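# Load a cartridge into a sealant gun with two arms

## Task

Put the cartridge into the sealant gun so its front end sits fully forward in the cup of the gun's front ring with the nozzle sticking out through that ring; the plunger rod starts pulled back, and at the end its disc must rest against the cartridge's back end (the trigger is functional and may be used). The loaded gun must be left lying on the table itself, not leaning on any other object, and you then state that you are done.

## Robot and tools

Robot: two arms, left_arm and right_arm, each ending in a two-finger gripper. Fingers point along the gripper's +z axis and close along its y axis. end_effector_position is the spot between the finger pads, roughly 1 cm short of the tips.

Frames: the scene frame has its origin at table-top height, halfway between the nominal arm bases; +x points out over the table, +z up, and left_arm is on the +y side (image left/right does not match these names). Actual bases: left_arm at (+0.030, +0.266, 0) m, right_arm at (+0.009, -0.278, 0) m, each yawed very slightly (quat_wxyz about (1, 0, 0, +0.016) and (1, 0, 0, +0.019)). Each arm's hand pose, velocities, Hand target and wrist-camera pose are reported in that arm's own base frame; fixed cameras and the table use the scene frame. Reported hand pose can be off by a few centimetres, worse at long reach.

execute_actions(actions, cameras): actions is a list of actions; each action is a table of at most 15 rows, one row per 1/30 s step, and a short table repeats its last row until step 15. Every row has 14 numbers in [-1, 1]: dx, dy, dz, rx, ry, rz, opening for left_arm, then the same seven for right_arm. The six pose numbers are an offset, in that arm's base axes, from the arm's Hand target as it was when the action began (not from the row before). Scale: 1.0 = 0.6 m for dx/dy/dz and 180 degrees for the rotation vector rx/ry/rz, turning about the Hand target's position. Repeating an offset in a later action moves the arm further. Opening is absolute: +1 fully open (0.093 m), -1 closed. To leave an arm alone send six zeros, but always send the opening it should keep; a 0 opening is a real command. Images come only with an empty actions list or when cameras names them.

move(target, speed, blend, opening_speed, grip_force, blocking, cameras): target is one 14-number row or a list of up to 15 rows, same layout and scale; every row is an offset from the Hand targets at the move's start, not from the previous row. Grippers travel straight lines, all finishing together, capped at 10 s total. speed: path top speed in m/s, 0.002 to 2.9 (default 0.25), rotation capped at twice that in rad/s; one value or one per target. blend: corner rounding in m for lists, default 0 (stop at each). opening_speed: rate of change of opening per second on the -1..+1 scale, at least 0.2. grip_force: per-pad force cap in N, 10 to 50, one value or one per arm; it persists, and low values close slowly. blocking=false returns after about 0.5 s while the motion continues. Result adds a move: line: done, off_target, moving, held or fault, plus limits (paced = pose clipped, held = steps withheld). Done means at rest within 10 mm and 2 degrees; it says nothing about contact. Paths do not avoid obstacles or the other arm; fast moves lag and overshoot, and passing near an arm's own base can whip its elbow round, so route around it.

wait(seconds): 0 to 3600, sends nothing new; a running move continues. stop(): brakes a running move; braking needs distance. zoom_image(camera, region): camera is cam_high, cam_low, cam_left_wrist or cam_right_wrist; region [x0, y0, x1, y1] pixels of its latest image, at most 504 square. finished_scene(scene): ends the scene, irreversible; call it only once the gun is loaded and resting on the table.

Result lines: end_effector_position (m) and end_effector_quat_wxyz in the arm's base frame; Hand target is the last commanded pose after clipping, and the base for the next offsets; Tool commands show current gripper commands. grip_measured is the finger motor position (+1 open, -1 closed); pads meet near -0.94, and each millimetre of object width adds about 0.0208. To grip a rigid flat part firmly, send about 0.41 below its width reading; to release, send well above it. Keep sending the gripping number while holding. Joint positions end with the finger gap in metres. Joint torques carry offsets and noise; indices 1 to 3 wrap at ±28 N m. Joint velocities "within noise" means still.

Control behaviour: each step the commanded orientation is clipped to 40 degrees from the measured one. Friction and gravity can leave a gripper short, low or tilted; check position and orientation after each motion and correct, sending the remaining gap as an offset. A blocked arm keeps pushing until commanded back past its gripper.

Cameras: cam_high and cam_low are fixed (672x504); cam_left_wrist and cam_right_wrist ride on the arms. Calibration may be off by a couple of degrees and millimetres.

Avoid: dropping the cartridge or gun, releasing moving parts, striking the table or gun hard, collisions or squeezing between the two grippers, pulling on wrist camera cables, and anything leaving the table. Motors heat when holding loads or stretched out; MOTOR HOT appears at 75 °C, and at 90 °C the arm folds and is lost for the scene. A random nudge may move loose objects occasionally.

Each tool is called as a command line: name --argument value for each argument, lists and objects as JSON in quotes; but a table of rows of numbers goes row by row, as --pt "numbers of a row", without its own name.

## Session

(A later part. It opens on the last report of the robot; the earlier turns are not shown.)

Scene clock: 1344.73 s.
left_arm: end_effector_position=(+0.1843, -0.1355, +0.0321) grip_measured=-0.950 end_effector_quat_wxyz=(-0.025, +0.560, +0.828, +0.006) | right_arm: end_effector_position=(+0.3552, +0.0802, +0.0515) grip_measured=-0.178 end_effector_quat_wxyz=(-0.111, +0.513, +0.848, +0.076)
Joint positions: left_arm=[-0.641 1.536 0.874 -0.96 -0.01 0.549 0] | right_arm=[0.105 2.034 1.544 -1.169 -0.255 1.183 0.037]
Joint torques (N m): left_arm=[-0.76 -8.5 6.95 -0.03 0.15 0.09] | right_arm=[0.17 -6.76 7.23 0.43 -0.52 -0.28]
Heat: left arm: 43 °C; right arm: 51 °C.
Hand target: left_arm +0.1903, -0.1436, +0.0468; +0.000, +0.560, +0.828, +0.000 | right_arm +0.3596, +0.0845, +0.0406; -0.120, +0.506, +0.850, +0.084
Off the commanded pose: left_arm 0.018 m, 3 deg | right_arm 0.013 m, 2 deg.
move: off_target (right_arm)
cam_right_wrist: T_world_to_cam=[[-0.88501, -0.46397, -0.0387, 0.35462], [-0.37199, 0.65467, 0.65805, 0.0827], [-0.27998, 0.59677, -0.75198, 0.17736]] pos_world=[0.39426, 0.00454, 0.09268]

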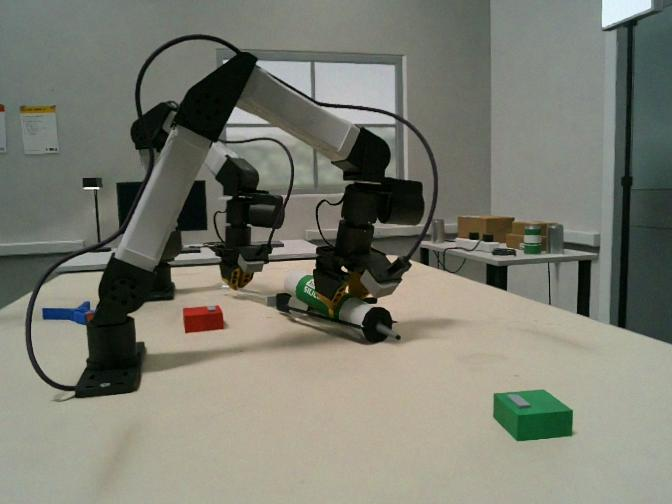

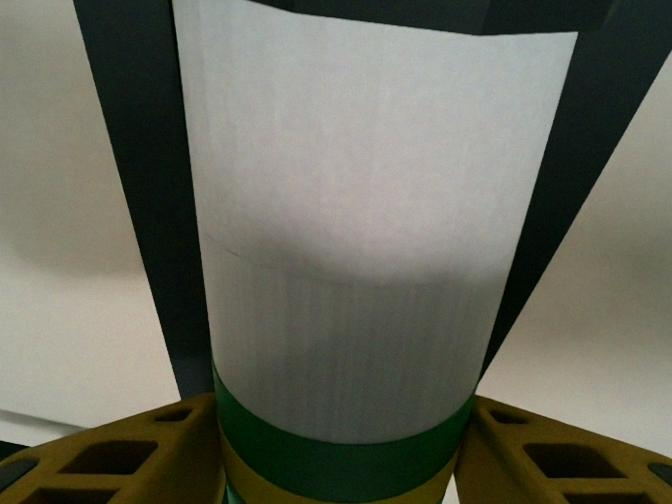

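execute_actions --actions '[]'

Scene clock: 1381.00 s.
left_arm: end_effector_position=(+0.1843, -0.1355, +0.0321) grip_measured=-0.944 end_effector_quat_wxyz=(-0.025, +0.560, +0.828, +0.006) | right_arm: end_effector_position=(+0.3552, +0.0802, +0.0513) grip_measured=-0.178 end_effector_quat_wxyz=(-0.111, +0.514, +0.847, +0.076)
Joint positions: left_arm=[-0.641 1.536 0.874 -0.96 -0.01 0.549 0] | right_arm=[0.105 2.034 1.544 -1.169 -0.255 1.183 0.037]
Joint velocities: within noise
Joint torques (N m): left_arm=[-0.77 -8.5 6.97 -0.03 0.15 0.08] | right_arm=[0.09 -6.74 7.17 0.44 -0.52 -0.3]
Motor temperatures (°C): left_arm=[24 39 44 24 23 25 28] | right_arm=[24 50 43 22 22 25 28]
Heat: left arm: 44 °C; right arm: 50 °C.
Hand target: left_arm +0.1903, -0.1436, +0.0468; +0.000, +0.560, +0.828, +0.000 | right_arm +0.3596, +0.0845, +0.0405; -0.120, +0.506, +0.850, +0.084
Tool commands: left_gripper/opening=-0.95 right_gripper/opening=-0.35
Off the commanded pose: left_arm 0.018 m, 3 deg | right_arm 0.012 m, 2 deg.
camera_calibration:
cam_left_wrist: T_world_to_cam=[[-0.93032, -0.36672, 0.00366, 0.12563], [-0.32444, 0.82763, 0.45799, 0.19602], [-0.17099, 0.4249, -0.88895, 0.20513]] pos_world=[0.21555, -0.20332, 0.09212]
cam_right_wrist: T_world_to_cam=[[-0.885, -0.46401, -0.03839, 0.35458], [-0.37178, 0.65465, 0.65819, 0.08267], [-0.28027, 0.59677, -0.75188, 0.1774]] pos_world=[0.39426, 0.00454, 0.09258]

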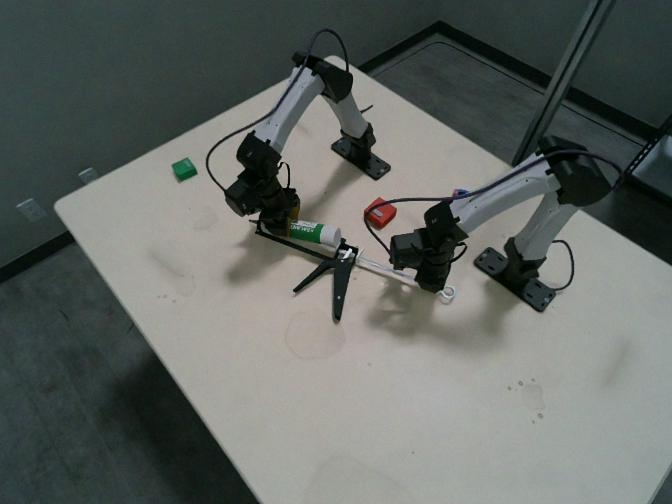

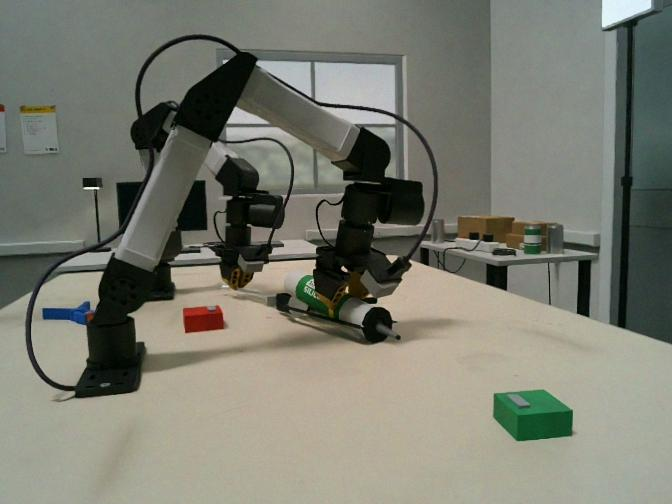

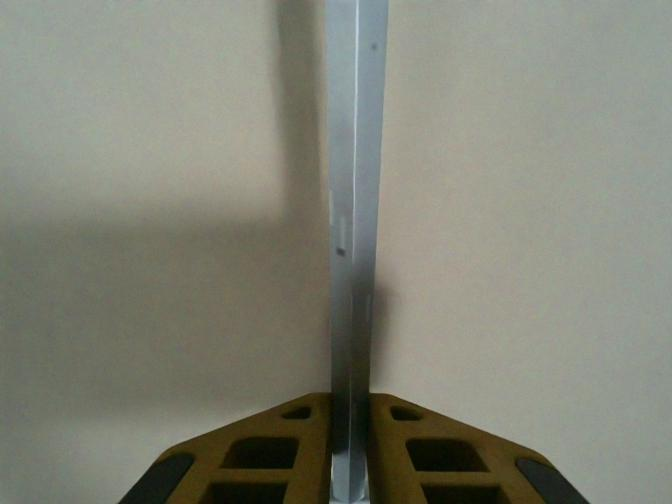

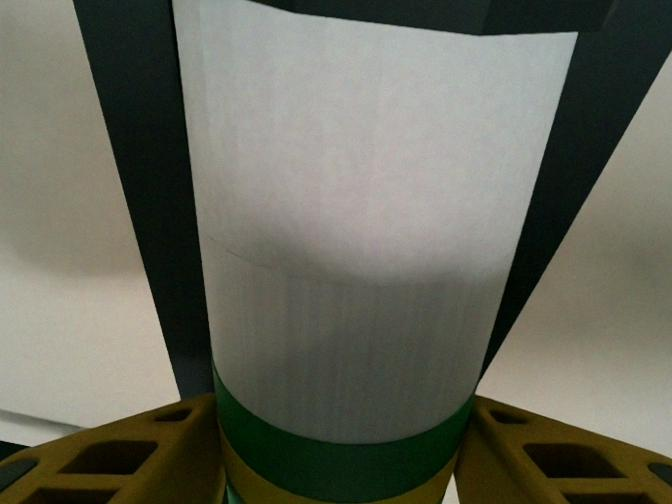

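zoom_image --camera "cam_low" --region '[340, 290, 420, 355]'

zoom_image --camera "cam_right_wrist" --region '[100, 0, 604, 378]'

Scaled by 6.300 from the camera's image (finer frame: 960x720).

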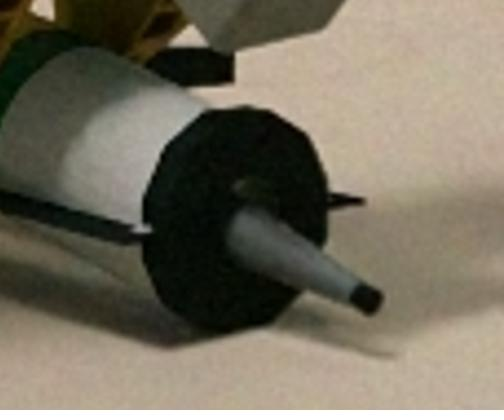

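Scaled by 1.000.

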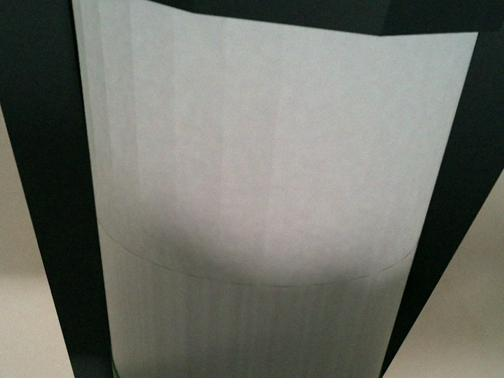

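zoom_image --camera "cam_right_wrist" --region '[60, 0, 330, 200]'

zoom_image --camera "cam_right_wrist" --region '[402, 0, 672, 200]'

Scaled by 1.867 from the camera's image (finer frame: 960x720).

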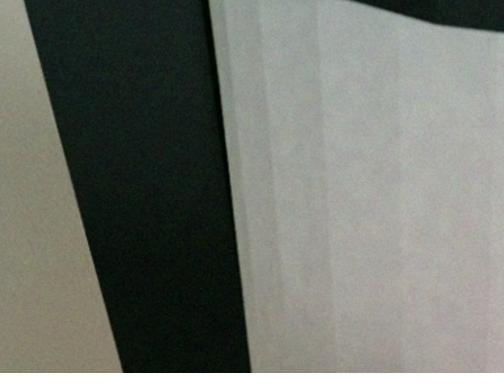

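Scaled by 1.867 from the camera's image (finer frame: 960x720).

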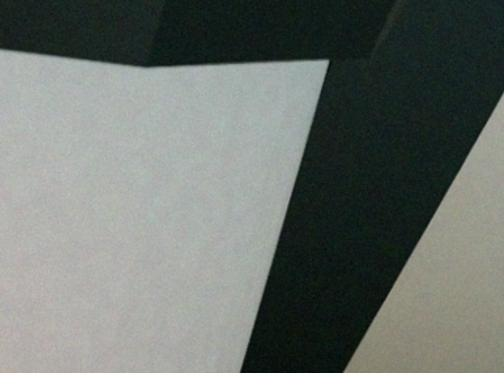

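zoom_image --camera "cam_right_wrist" --region '[60, 0, 200, 105]'

zoom_image --camera "cam_right_wrist" --region '[100, 280, 240, 385]'

zoom_image --camera "cam_right_wrist" --region '[532, 20, 672, 125]'

zoom_image --camera "cam_right_wrist" --region '[440, 280, 580, 385]'

Scaled by 3.600 from the camera's image (finer frame: 960x720).

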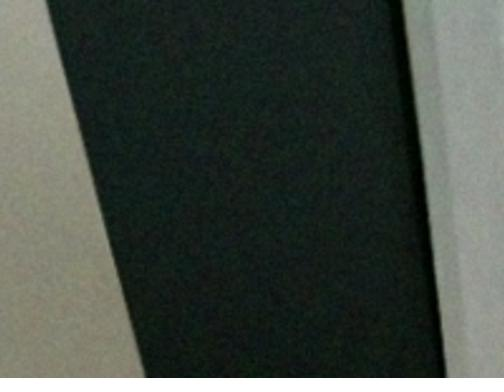

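Scaled by 3.600 from the camera's image (finer frame: 960x720).

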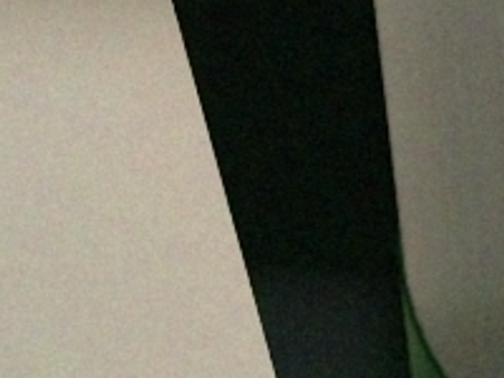

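Scaled by 3.600 from the camera's image (finer frame: 960x720).

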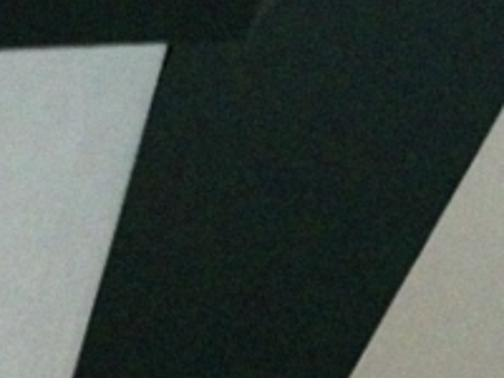

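Scaled by 3.600 from the camera's image (finer frame: 960x720).

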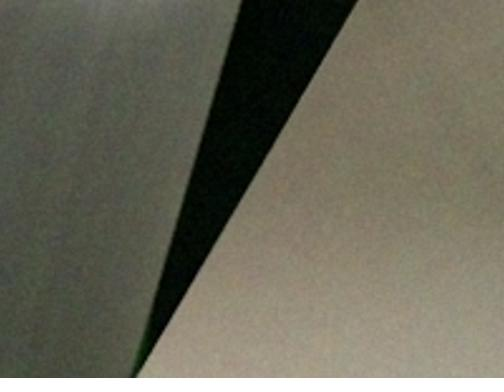

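move --target '[0,0,0,0,0,0,-0.95, 0.00643,0.00275,0.0033,0,0,-0.0172,-0.35]' --speed 0.03 --cameras '["cam_low","cam_right_wrist"]'

Scene clock: 1762.40 s.
left_arm: end_effector_position=(+0.1843, -0.1355, +0.0321) grip_measured=-0.944 end_effector_quat_wxyz=(-0.025, +0.560, +0.828, +0.006) | right_arm: end_effector_position=(+0.3557, +0.0803, +0.0513) grip_measured=-0.178 end_effector_quat_wxyz=(-0.111, +0.519, +0.844, +0.075)
Joint positions: left_arm=[-0.641 1.536 0.874 -0.96 -0.01 0.549 0] | right_arm=[0.105 2.034 1.544 -1.167 -0.255 1.197 0.037]
Joint torques (N m): left_arm=[-0.75 -8.5 6.97 -0.03 0.15 0.08] | right_arm=[0.2 -6.76 7.92 0.49 -0.58 0.22]
Heat: left arm: 45 °C; right arm: 46 °C.
Hand target: left_arm +0.1903, -0.1436, +0.0468; +0.000, +0.560, +0.828, +0.000 | right_arm +0.3635, +0.0862, +0.0424; -0.118, +0.529, +0.836, +0.087
Off the commanded pose: left_arm 0.018 m, 3 deg | right_arm 0.013 m, 2 deg.
move: off_target (right_arm)
cam_right_wrist: T_world_to_cam=[[-0.89129, -0.45197, -0.03644, 0.35611], [-0.36186, 0.66055, 0.65782, 0.07882], [-0.27324, 0.5995, -0.75229, 0.17473]] pos_world=[0.39366, 0.00414, 0.09258]

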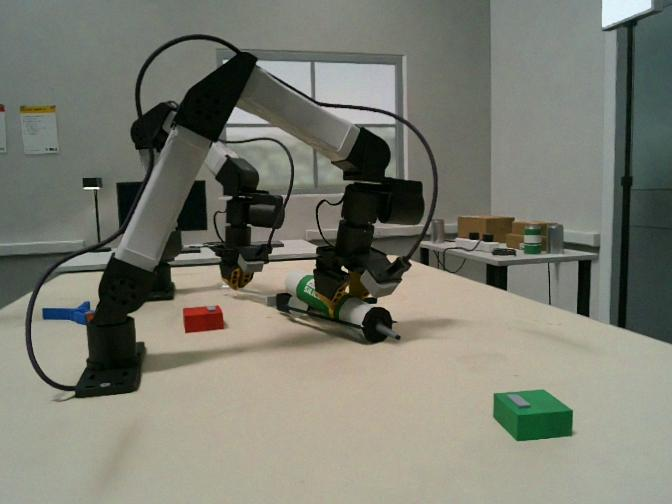

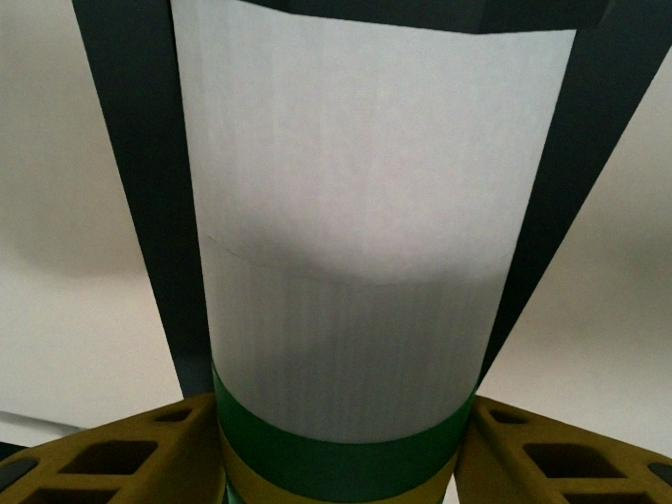

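zoom_image --camera "cam_low" --region '[270, 240, 430, 360]'

Scaled by 3.150 from the camera's image (finer frame: 960x720).

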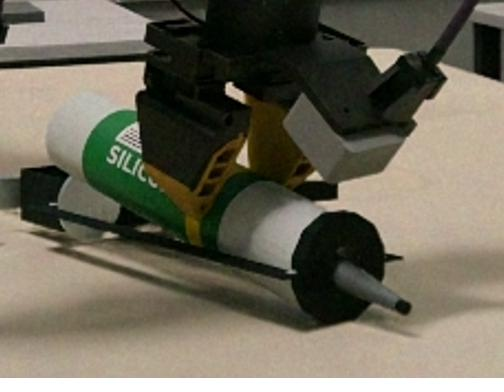

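move --target '[0,0,0,0,0,0,-0.95, 0,0,0.022,0,0,0,-0.35]' --speed 0.03 --cameras '["cam_low","cam_right_wrist"]'

Scene clock: 1817.40 s.
left_arm: end_effector_position=(+0.1843, -0.1355, +0.0321) grip_measured=-0.947 end_effector_quat_wxyz=(-0.025, +0.560, +0.828, +0.006) | right_arm: end_effector_position=(+0.3584, +0.0805, +0.0525) grip_measured=-0.178 end_effector_quat_wxyz=(-0.109, +0.525, +0.841, +0.077)
Joint positions: left_arm=[-0.641 1.536 0.874 -0.96 -0.01 0.549 0] | right_arm=[0.105 2.037 1.555 -1.167 -0.255 1.211 0.037]
Joint torques (N m): left_arm=[-0.76 -8.53 6.97 -0.03 0.15 0.09] | right_arm=[0.17 -8.32 10.25 0.06 -0.56 0.02]
Heat: left arm: 45 °C; right arm: 46 °C.
Hand target: left_arm +0.1903, -0.1436, +0.0468; +0.000, +0.560, +0.828, +0.000 | right_arm +0.3635, +0.0862, +0.0558; -0.118, +0.529, +0.836, +0.087
Off the commanded pose: left_arm 0.018 m, 3 deg | right_arm 0.008 m, 2 deg.
move: done
cam_right_wrist: T_world_to_cam=[[-0.89724, -0.43984, -0.03875, 0.36001], [-0.35479, 0.66593, 0.65624, 0.07601], [-0.26284, 0.60256, -0.75355, 0.17227]] pos_world=[0.39526, 0.00392, 0.09388]

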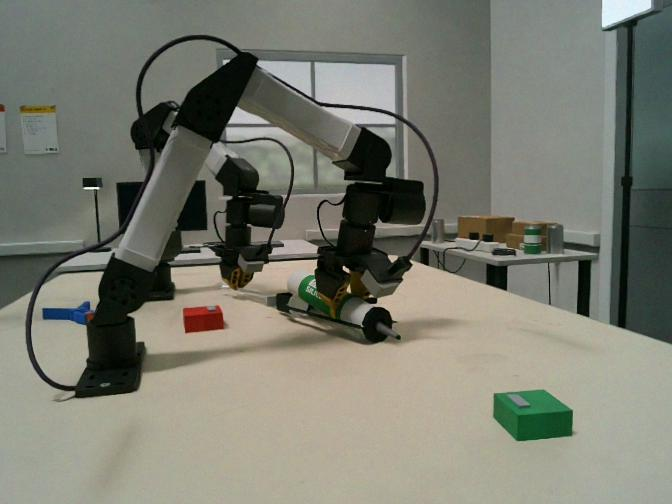

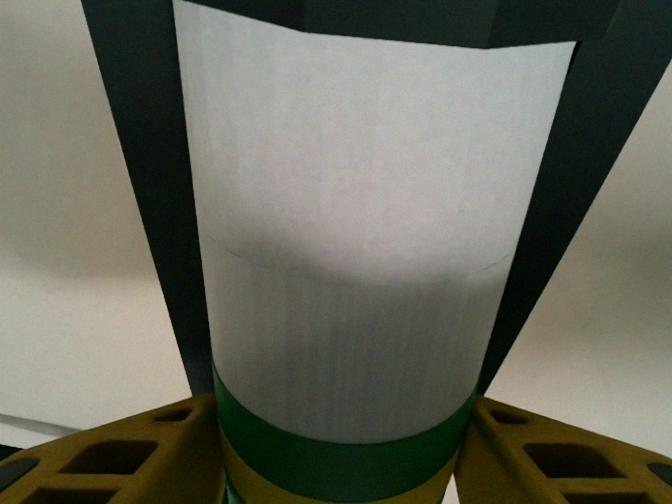

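move --target '[0,0,0,0,0,0,-0.95, 0.00355,-0.00573,0,0,0,-0.0105,-0.35]' --speed 0.03 --cameras '["cam_low","cam_right_wrist"]'

zoom_image --camera "cam_low" --region '[340, 290, 420, 355]'

Scene clock: 1850.53 s.
left_arm: end_effector_position=(+0.1843, -0.1355, +0.0321) grip_measured=-0.945 end_effector_quat_wxyz=(-0.025, +0.560, +0.828, +0.006) | right_arm: end_effector_position=(+0.3587, +0.0795, +0.0525) grip_measured=-0.178 end_effector_quat_wxyz=(-0.110, +0.534, +0.835, +0.076)
Joint positions: left_arm=[-0.641 1.536 0.874 -0.96 -0.01 0.549 0] | right_arm=[0.102 2.037 1.555 -1.167 -0.255 1.231 0.037]
Joint torques (N m): left_arm=[-0.73 -8.51 6.95 -0.03 0.15 0.08] | right_arm=[-0.47 -8.31 10.14 0.13 -0.61 0.07]
Heat: left arm: 45 °C; right arm: 50 °C.
Hand target: left_arm +0.1903, -0.1436, +0.0468; +0.000, +0.560, +0.828, +0.000 | right_arm +0.3656, +0.0828, +0.0558; -0.116, +0.543, +0.827, +0.089
Off the commanded pose: left_arm 0.018 m, 3 deg | right_arm 0.008 m, 2 deg.
move: done
cam_right_wrist: T_world_to_cam=[[-0.9068, -0.42023, -0.03355, 0.36138], [-0.33701, 0.6748, 0.65655, 0.06975], [-0.25327, 0.60667, -0.75353, 0.16926]] pos_world=[0.39407, 0.00211, 0.09388]

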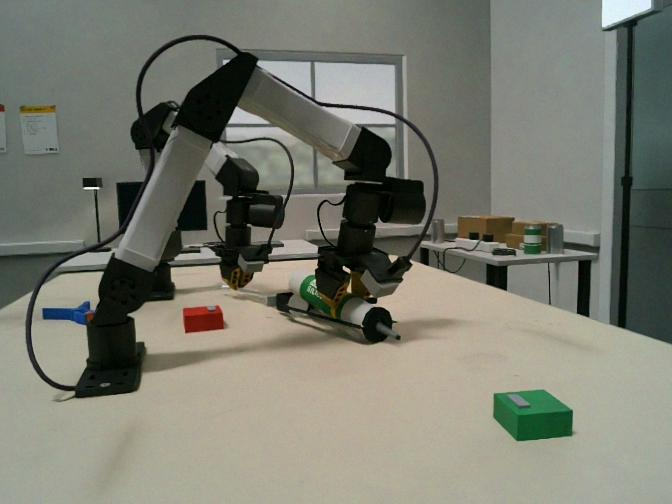

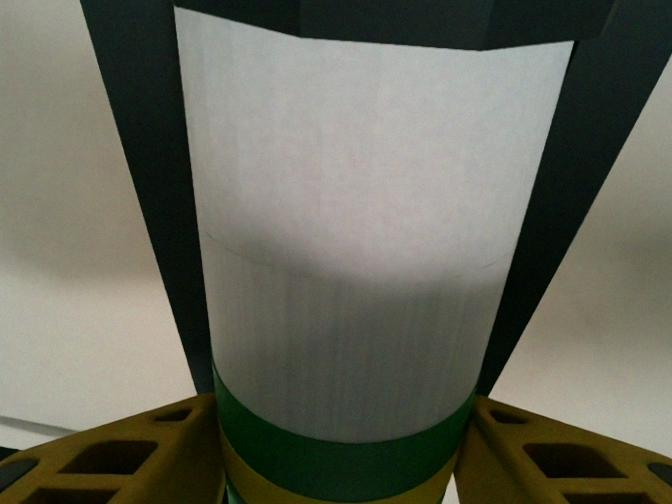

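Scaled by 6.300 from the camera's image (finer frame: 960x720).

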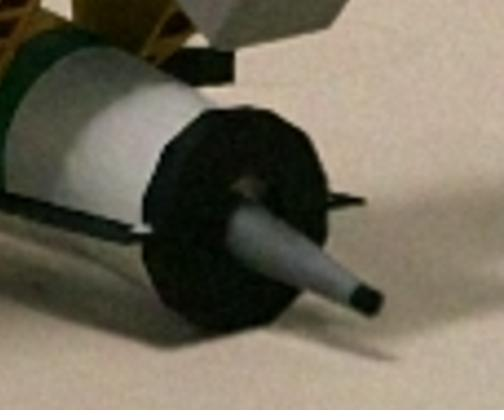

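move --target '[0,0,0,0,0,0,-0.95, 0.0025,-0.0062,0,0,0,0,-0.35]' --speed 0.03 --cameras '["cam_low","cam_right_wrist"]'

zoom_image --camera "cam_low" --region '[340, 290, 420, 355]'

Scene clock: 1872.90 s.
left_arm: end_effector_position=(+0.1843, -0.1355, +0.0321) grip_measured=-0.946 end_effector_quat_wxyz=(-0.025, +0.560, +0.828, +0.006) | right_arm: end_effector_position=(+0.3611, +0.0758, +0.0524) grip_measured=-0.178 end_effector_quat_wxyz=(-0.108, +0.539, +0.832, +0.077)
Joint positions: left_arm=[-0.641 1.536 0.874 -0.96 -0.01 0.549 0] | right_arm=[0.091 2.042 1.561 -1.167 -0.256 1.231 0.037]
Joint torques (N m): left_arm=[-0.76 -8.5 6.94 -0.03 0.15 0.09] | right_arm=[-0.47 -8.39 10.35 0.08 -0.6 -0.04]
Heat: left arm: 45 °C; right arm: 51 °C.
Hand target: left_arm +0.1903, -0.1436, +0.0468; +0.000, +0.560, +0.828, +0.000 | right_arm +0.3671, +0.0790, +0.0557; -0.116, +0.543, +0.827, +0.089
Off the commanded pose: left_arm 0.018 m, 3 deg | right_arm 0.008 m, 2 deg.
move: done
cam_right_wrist: T_world_to_cam=[[-0.91117, -0.4105, -0.03551, 0.36298], [-0.33104, 0.67802, 0.65628, 0.07069], [-0.24533, 0.60973, -0.75368, 0.16888]] pos_world=[0.39557, -0.0019, 0.09378]

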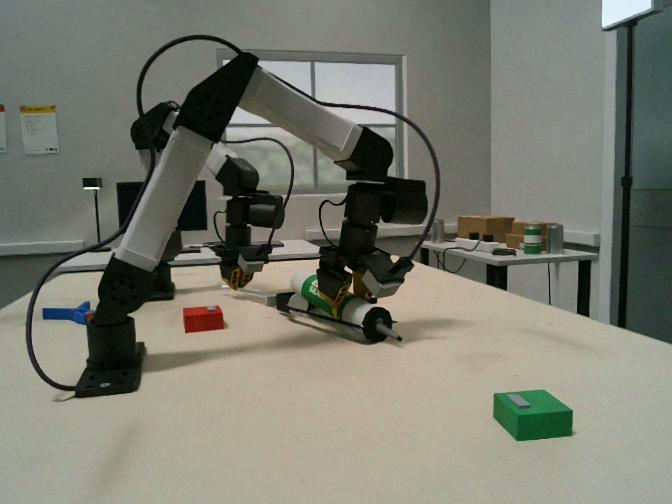

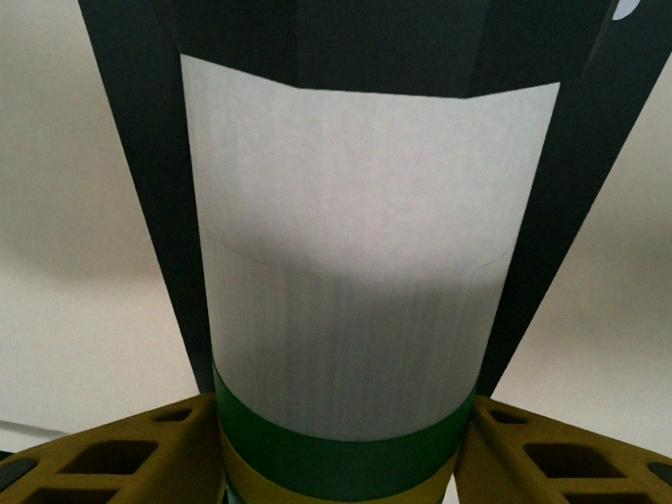

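Scaled by 6.300 from the camera's image (finer frame: 960x720).

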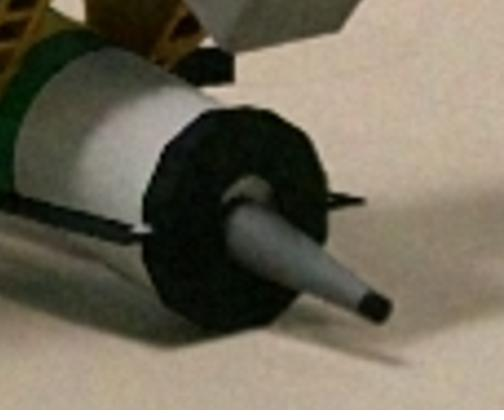

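move --target '[0,0,0,0,0,0,-0.95, 0.0006,-0.0016,-0.018,0,0,0,-0.35]' --speed 0.03

Scene clock: 1935.80 s.
left_arm: end_effector_position=(+0.1843, -0.1355, +0.0321) grip_measured=-0.949 end_effector_quat_wxyz=(-0.025, +0.560, +0.828, +0.006) | right_arm: end_effector_position=(+0.3617, +0.0759, +0.0494) grip_measured=-0.178 end_effector_quat_wxyz=(-0.110, +0.539, +0.832, +0.076)
Joint positions: left_arm=[-0.641 1.536 0.874 -0.96 -0.01 0.549 0] | right_arm=[0.091 2.05 1.561 -1.162 -0.256 1.231 0.037]
Joint torques (N m): left_arm=[-0.76 -8.5 6.94 -0.03 0.15 0.09] | right_arm=[-0.7 -7.91 7.82 0.38 -0.57 -0.08]
Motor temperatures (°C): left_arm=[24 40 45 24 23 25 28] | right_arm=[24 54 51 22 22 25 28]
Heat: left arm: 45 °C; right arm: 54 °C.
Hand target: left_arm +0.1903, -0.1436, +0.0468; +0.000, +0.560, +0.828, +0.000 | right_arm +0.3674, +0.0780, +0.0449; -0.116, +0.543, +0.827, +0.089
Off the commanded pose: left_arm 0.018 m, 3 deg | right_arm 0.008 m, 2 deg.
move: done

move --target '[0,0,0,0,0,0,-0.95, 0,0,-0.0033,-0.0206,-0.0083,0,-0.35]' --speed 0.03 --cameras '["cam_low","cam_right_wrist"]'

zoom_image --camera "cam_low" --region '[270, 240, 430, 360]'

Scene clock: 1945.03 s.
left_arm: end_effector_position=(+0.1843, -0.1355, +0.0321) grip_measured=-0.946 end_effector_quat_wxyz=(-0.025, +0.560, +0.828, +0.006) | right_arm: end_effector_position=(+0.3618, +0.0764, +0.0457) grip_measured=-0.177 end_effector_quat_wxyz=(-0.097, +0.543, +0.832, +0.061)
Joint positions: left_arm=[-0.641 1.536 0.874 -0.96 -0.01 0.549 0] | right_arm=[0.11 2.05 1.553 -1.148 -0.218 1.257 0.037]
Joint torques (N m): left_arm=[-0.75 -8.5 6.94 -0.03 0.15 0.09] | right_arm=[0.24 -9.76 6.08 0.56 -0.25 0]
Heat: left arm: 45 °C; right arm: 52 °C.
Hand target: left_arm +0.1903, -0.1436, +0.0468; +0.000, +0.560, +0.828, +0.000 | right_arm +0.3674, +0.0780, +0.0429; -0.088, +0.545, +0.831, +0.069
Off the commanded pose: left_arm 0.018 m, 3 deg | right_arm 0.007 m, 1 deg.
move: done
cam_right_wrist: T_world_to_cam=[[-0.91278, -0.40799, -0.01965, 0.36331], [-0.32866, 0.70504, 0.62842, 0.07328], [-0.24253, 0.58006, -0.77763, 0.166]] pos_world=[0.39597, 0.00027, 0.09017]

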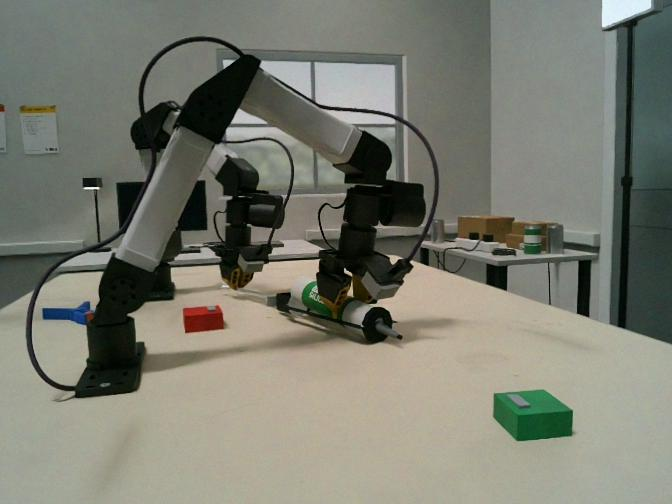

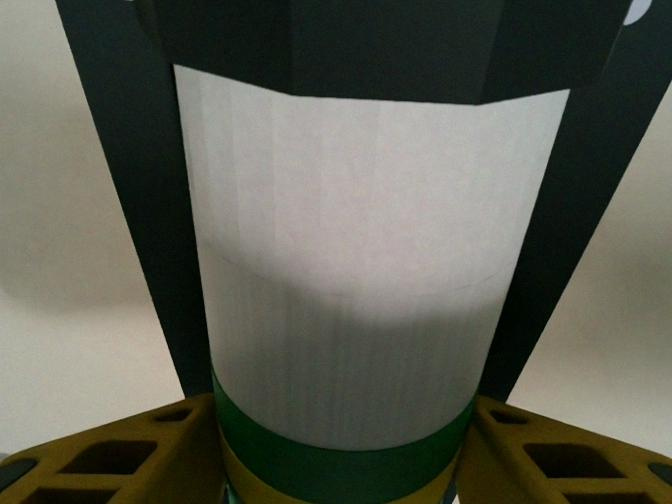

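Scaled by 3.150 from the camera's image (finer frame: 960x720).

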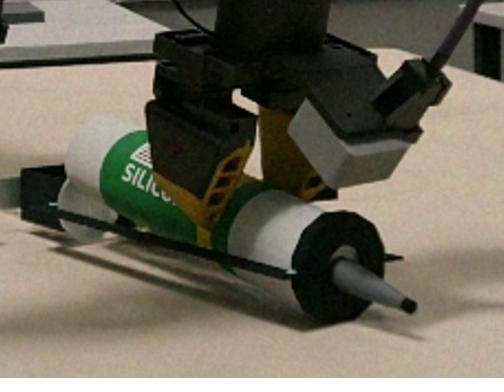

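move --target '[0,0,0,0,0,0,-0.95, 0,0,-0.0042,-0.0206,-0.0083,0,-0.35]' --speed 0.03 --cameras '["cam_low","cam_right_wrist"]'

zoom_image --camera "cam_low" --region '[270, 240, 430, 360]'

Scene clock: 1963.90 s.
left_arm: end_effector_position=(+0.1843, -0.1355, +0.0321) grip_measured=-0.945 end_effector_quat_wxyz=(-0.025, +0.560, +0.828, +0.006) | right_arm: end_effector_position=(+0.3602, +0.0793, +0.0385) grip_measured=-0.175 end_effector_quat_wxyz=(-0.079, +0.543, +0.835, +0.039)
Joint positions: left_arm=[-0.641 1.536 0.874 -0.96 -0.01 0.549 0] | right_arm=[0.142 2.05 1.531 -1.119 -0.163 1.29 0.037]
Joint torques (N m): left_arm=[-0.75 -8.53 6.97 -0.02 0.15 0.09] | right_arm=[-0.08 -11.14 5.64 0.65 -0.07 0.01]
Motor temperatures (°C): left_arm=[24 40 45 24 23 25 28] | right_arm=[24 51 45 22 22 25 28]
Heat: left arm: 45 °C; right arm: 51 °C.
Hand target: left_arm +0.1903, -0.1436, +0.0468; +0.000, +0.560, +0.828, +0.000 | right_arm +0.3674, +0.0781, +0.0403; -0.059, +0.547, +0.834, +0.050
Off the commanded pose: left_arm 0.018 m, 3 deg | right_arm 0.008 m, 3 deg.
move: off_target (right_arm)
cam_right_wrist: T_world_to_cam=[[-0.91098, -0.41244, -0.00296, 0.36193], [-0.33595, 0.73785, 0.58542, 0.07695], [-0.23927, 0.5343, -0.81072, 0.16213]] pos_world=[0.39436, 0.00587, 0.08747]

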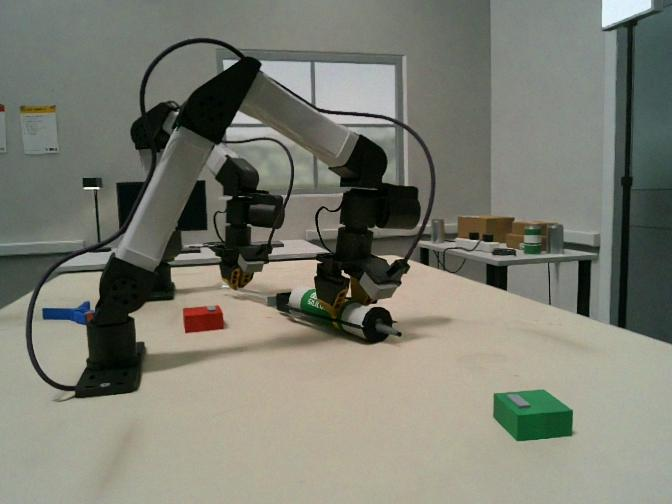

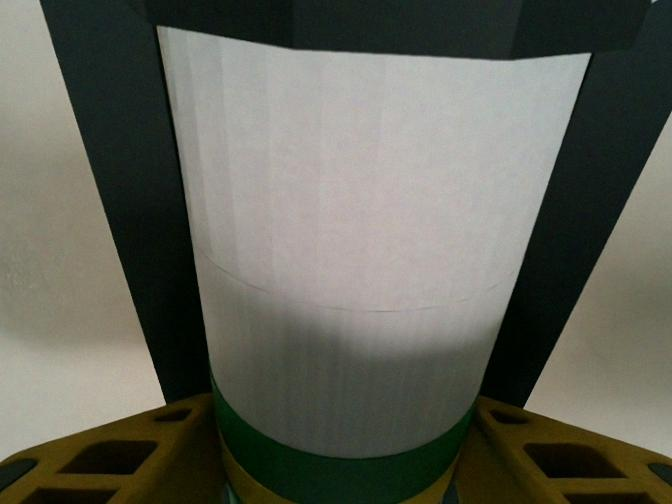

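Scaled by 3.150 from the camera's image (finer frame: 960x720).

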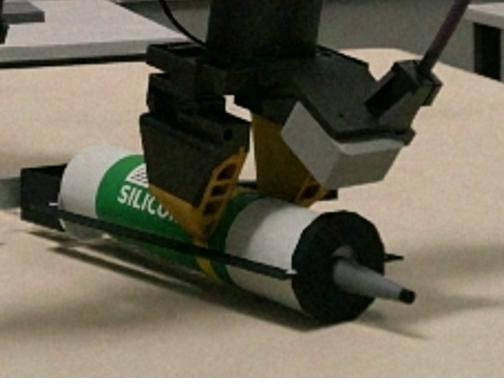

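zoom_image --camera "cam_low" --region '[310, 295, 380, 345]'

zoom_image --camera "cam_right_wrist" --region '[130, 330, 340, 504]'

zoom_image --camera "cam_right_wrist" --region '[390, 330, 600, 504]'

Scaled by 7.200 from the camera's image (finer frame: 960x720).

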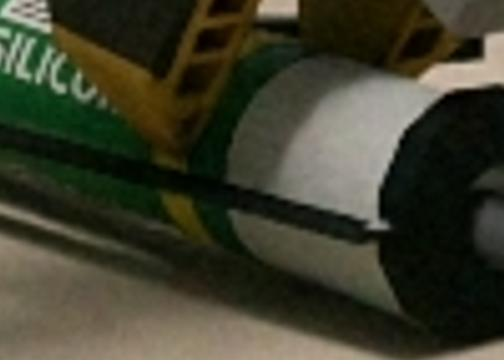

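Scaled by 2.400 from the camera's image (finer frame: 960x720).

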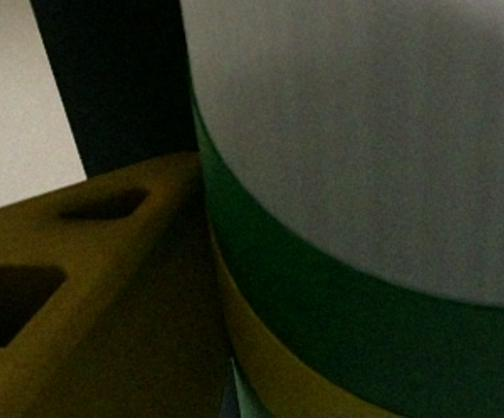

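Scaled by 2.400 from the camera's image (finer frame: 960x720).

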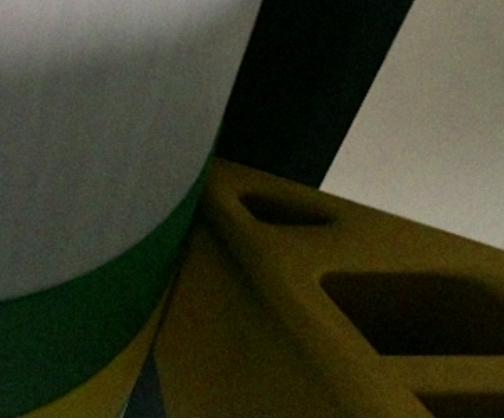

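move --target '[0,0,0,0,0,0,-0.95, 0.0031,-0.0077,0.002,-0.0103,-0.00415,0,-0.35]' --speed 0.03 --cameras '["cam_low","cam_right_wrist"]'

zoom_image --camera "cam_low" --region '[270, 240, 430, 360]'

Scene clock: 2033.93 s.
left_arm: end_effector_position=(+0.1841, -0.1357, +0.0321) grip_measured=-0.948 end_effector_quat_wxyz=(-0.025, +0.560, +0.828, +0.005) | right_arm: end_effector_position=(+0.3610, +0.0779, +0.0379) grip_measured=-0.175 end_effector_quat_wxyz=(-0.072, +0.542, +0.837, +0.032)
Joint positions: left_arm=[-0.641 1.536 0.874 -0.96 -0.008 0.548 0] | right_arm=[0.147 2.05 1.531 -1.116 -0.144 1.292 0.037]
Joint torques (N m): left_arm=[-0.77 -8.53 6.95 -0.02 0.13 0.09] | right_arm=[-0.24 -11.6 5.74 0.61 0.08 0]
Motor temperatures (°C): left_arm=[24 40 45 24 23 25 28] | right_arm=[24 56 39 22 22 25 28]
Heat: left arm: 45 °C; right arm: 56 °C.
Hand target: left_arm +0.1903, -0.1436, +0.0468; +0.000, +0.560, +0.828, +0.000 | right_arm +0.3692, +0.0735, +0.0415; -0.045, +0.547, +0.835, +0.040
Off the commanded pose: left_arm 0.018 m, 3 deg | right_arm 0.010 m, 3 deg.
move: off_target (right_arm)
cam_right_wrist: T_world_to_cam=[[-0.90915, -0.41647, -0.00013, 0.36163], [-0.34241, 0.74729, 0.56948, 0.08066], [-0.23707, 0.51779, -0.822, 0.16344]] pos_world=[0.39514, 0.00571, 0.08847]

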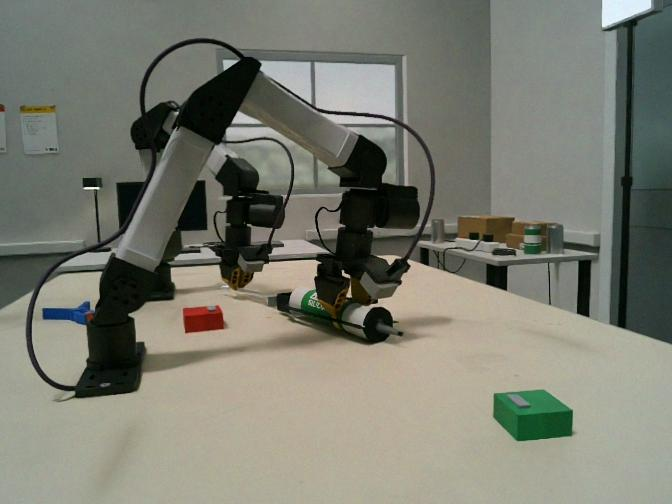

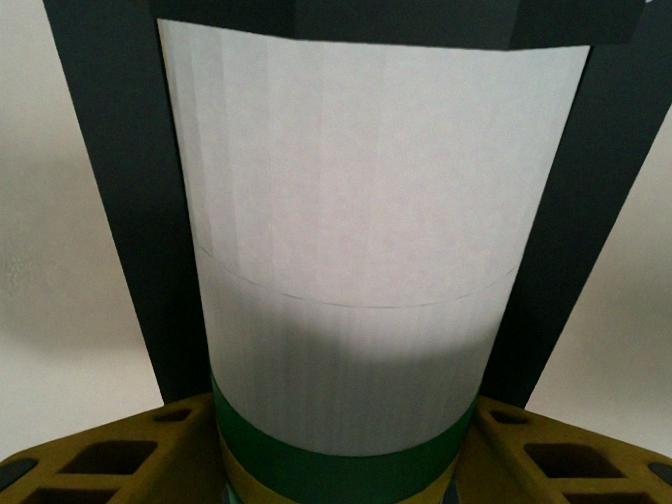

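Scaled by 3.150 from the camera's image (finer frame: 960x720).

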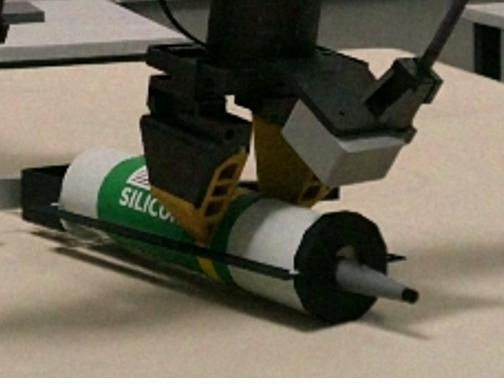

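move --target '[0,0,0,0,0,0,-0.95, 0.0031,-0.0077,0.002,0,0,0,-0.35]' --speed 0.03 --cameras '["cam_right_wrist"]'

Scene clock: 2049.43 s.
left_arm: end_effector_position=(+0.1841, -0.1357, +0.0321) grip_measured=-0.945 end_effector_quat_wxyz=(-0.025, +0.560, +0.828, +0.005) | right_arm: end_effector_position=(+0.3610, +0.0779, +0.0379) grip_measured=-0.175 end_effector_quat_wxyz=(-0.072, +0.542, +0.837, +0.032)
Joint positions: left_arm=[-0.641 1.536 0.874 -0.96 -0.008 0.548 0] | right_arm=[0.147 2.05 1.531 -1.116 -0.143 1.292 0.037]
Joint torques (N m): left_arm=[-0.77 -8.51 6.95 -0.02 0.13 0.1] | right_arm=[-1.42 -11.4 6.65 0.54 0.11 -0.11]
Motor temperatures (°C): left_arm=[24 40 45 24 23 25 28] | right_arm=[24 57 39 22 22 25 28]
Heat: left arm: 45 °C; right arm: 57 °C.
Hand target: left_arm +0.1903, -0.1436, +0.0468; +0.000, +0.560, +0.828, +0.000 | right_arm +0.3711, +0.0688, +0.0427; -0.045, +0.547, +0.835, +0.040
Off the commanded pose: left_arm 0.018 m, 3 deg | right_arm 0.014 m, 3 deg.
move: off_target (right_arm)
cam_right_wrist: T_world_to_cam=[[-0.90931, -0.41611, 0.00007, 0.36164], [-0.34211, 0.74769, 0.56915, 0.08064], [-0.23688, 0.51751, -0.82224, 0.16344]] pos_world=[0.39514, 0.00561, 0.08847]

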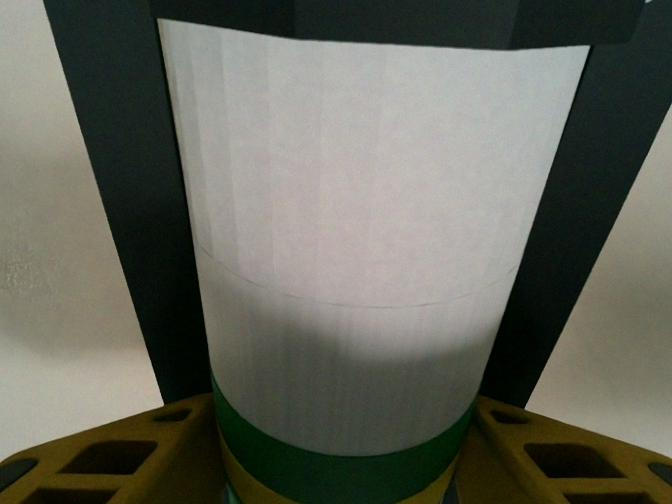

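move --target '[0,0,0,0,0,0,-0.95, 0,0,0.0085,0,0,0,-0.35]' --speed 0.03 --cameras '["cam_right_wrist"]'

Scene clock: 2060.40 s.
left_arm: end_effector_position=(+0.1841, -0.1357, +0.0321) grip_measured=-0.945 end_effector_quat_wxyz=(-0.025, +0.560, +0.828, +0.005) | right_arm: end_effector_position=(+0.3610, +0.0779, +0.0379) grip_measured=-0.175 end_effector_quat_wxyz=(-0.072, +0.542, +0.837, +0.032)
Joint positions: left_arm=[-0.641 1.536 0.874 -0.96 -0.008 0.548 0] | right_arm=[0.147 2.05 1.531 -1.116 -0.143 1.292 0.037]
Joint torques (N m): left_arm=[-0.76 -8.51 6.97 -0.01 0.13 0.09] | right_arm=[-1.44 -11.81 7.84 0.35 0.11 -0.13]
Motor temperatures (°C): left_arm=[24 40 45 24 23 25 28] | right_arm=[24 58 39 22 22 25 28]
Heat: left arm: 45 °C; right arm: 58 °C.
Hand target: left_arm +0.1903, -0.1436, +0.0468; +0.000, +0.560, +0.828, +0.000 | right_arm +0.3711, +0.0688, +0.0478; -0.045, +0.547, +0.835, +0.040
Off the commanded pose: left_arm 0.018 m, 3 deg | right_arm 0.017 m, 3 deg.
move: off_target (right_arm)
cam_right_wrist: T_world_to_cam=[[-0.90931, -0.41611, 0.00007, 0.36164], [-0.34211, 0.74769, 0.56915, 0.08064], [-0.23688, 0.51751, -0.82224, 0.16344]] pos_world=[0.39514, 0.00561, 0.08847]

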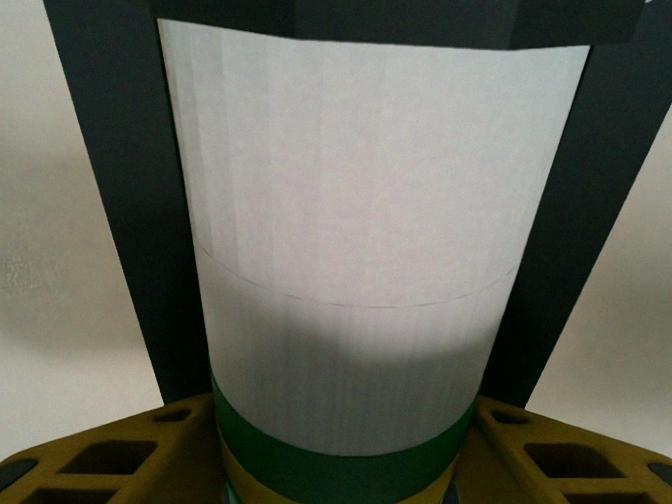

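move --target '[0,0,0,0,0,0,-0.95, 0,0,0.0045,0,0,0,-0.35]' --speed 0.03

Scene clock: 2067.27 s.
left_arm: end_effector_position=(+0.1841, -0.1357, +0.0321) grip_measured=-0.947 end_effector_quat_wxyz=(-0.025, +0.560, +0.828, +0.005) | right_arm: end_effector_position=(+0.3609, +0.0779, +0.0379) grip_measured=-0.175 end_effector_quat_wxyz=(-0.072, +0.542, +0.837, +0.032)
Joint positions: left_arm=[-0.641 1.536 0.874 -0.96 -0.008 0.548 0] | right_arm=[0.147 2.05 1.531 -1.117 -0.143 1.292 0.037]
Joint torques (N m): left_arm=[-0.79 -8.53 6.97 -0.02 0.13 0.1] | right_arm=[-1.46 -12.11 8.55 0.29 0.1 -0.11]
Motor temperatures (°C): left_arm=[24 40 45 24 23 25 28] | right_arm=[24 58 39 22 22 25 28]
Heat: left arm: 45 °C; right arm: 58 °C.
Hand target: left_arm +0.1903, -0.1436, +0.0468; +0.000, +0.560, +0.828, +0.000 | right_arm +0.3711, +0.0688, +0.0505; -0.045, +0.547, +0.835, +0.040
Off the commanded pose: left_arm 0.018 m, 3 deg | right_arm 0.019 m, 3 deg.
move: off_target (right_arm)

move --target '[0,0,0,0,0,0,-0.95, -0.0015,0.0038,0.005,0,0,0,-0.35]' --speed 0.03 --cameras '["cam_right_wrist","cam_low"]'

zoom_image --camera "cam_low" --region '[270, 240, 430, 360]'

Scene clock: 2129.80 s.
left_arm: end_effector_position=(+0.1841, -0.1357, +0.0321) grip_measured=-0.946 end_effector_quat_wxyz=(-0.025, +0.560, +0.828, +0.005) | right_arm: end_effector_position=(+0.3610, +0.0774, +0.0393) grip_measured=-0.175 end_effector_quat_wxyz=(-0.070, +0.542, +0.837, +0.032)
Joint positions: left_arm=[-0.641 1.536 0.874 -0.96 -0.008 0.548 0] | right_arm=[0.147 2.046 1.531 -1.118 -0.141 1.292 0.037]
Joint torques (N m): left_arm=[-0.77 -8.53 6.97 -0.02 0.13 0.1] | right_arm=[-0.87 -12.14 8.9 0.23 0.07 -0.05]
Motor temperatures (°C): left_arm=[24 40 45 24 23 25 28] | right_arm=[24 62 41 22 22 25 28]
Heat: left arm: 45 °C; right arm: 62 °C.
Hand target: left_arm +0.1903, -0.1436, +0.0468; +0.000, +0.560, +0.828, +0.000 | right_arm +0.3702, +0.0711, +0.0535; -0.045, +0.547, +0.835, +0.040
Off the commanded pose: left_arm 0.018 m, 3 deg | right_arm 0.018 m, 3 deg.
move: off_target (right_arm)
cam_right_wrist: T_world_to_cam=[[-0.90925, -0.41625, -0.00172, 0.36156], [-0.34393, 0.74893, 0.56641, 0.08082], [-0.23448, 0.5156, -0.82412, 0.1642]] pos_world=[0.39504, 0.00531, 0.09017]
Images, in order (width x height): cam_low 672x504, cam_right_wrist 672x504.

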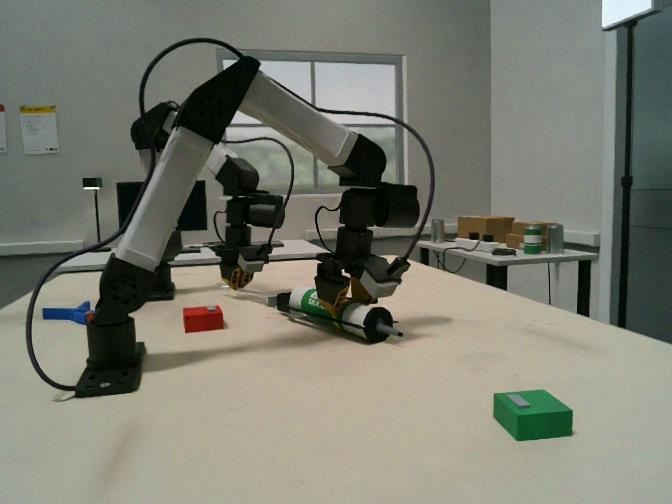

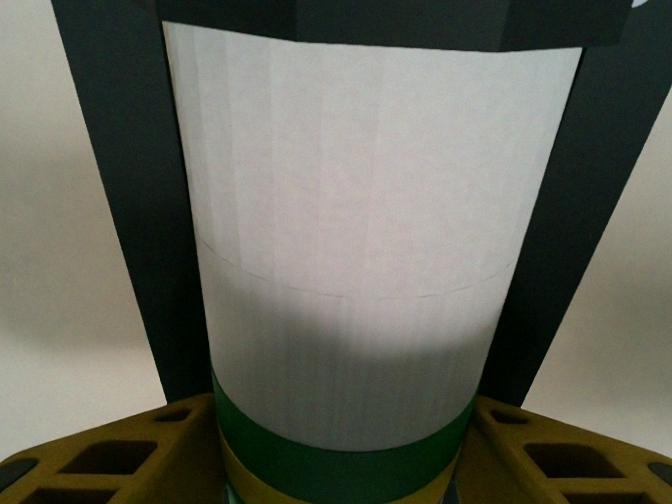

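Scaled by 3.150 from the camera's image (finer frame: 960x720).

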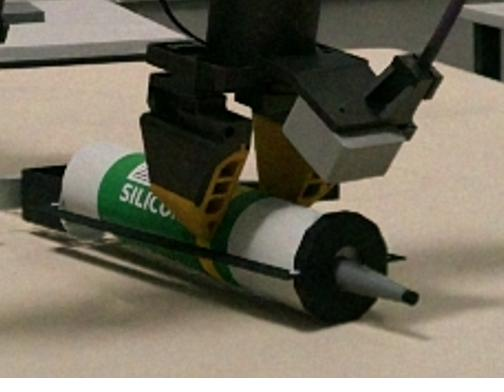

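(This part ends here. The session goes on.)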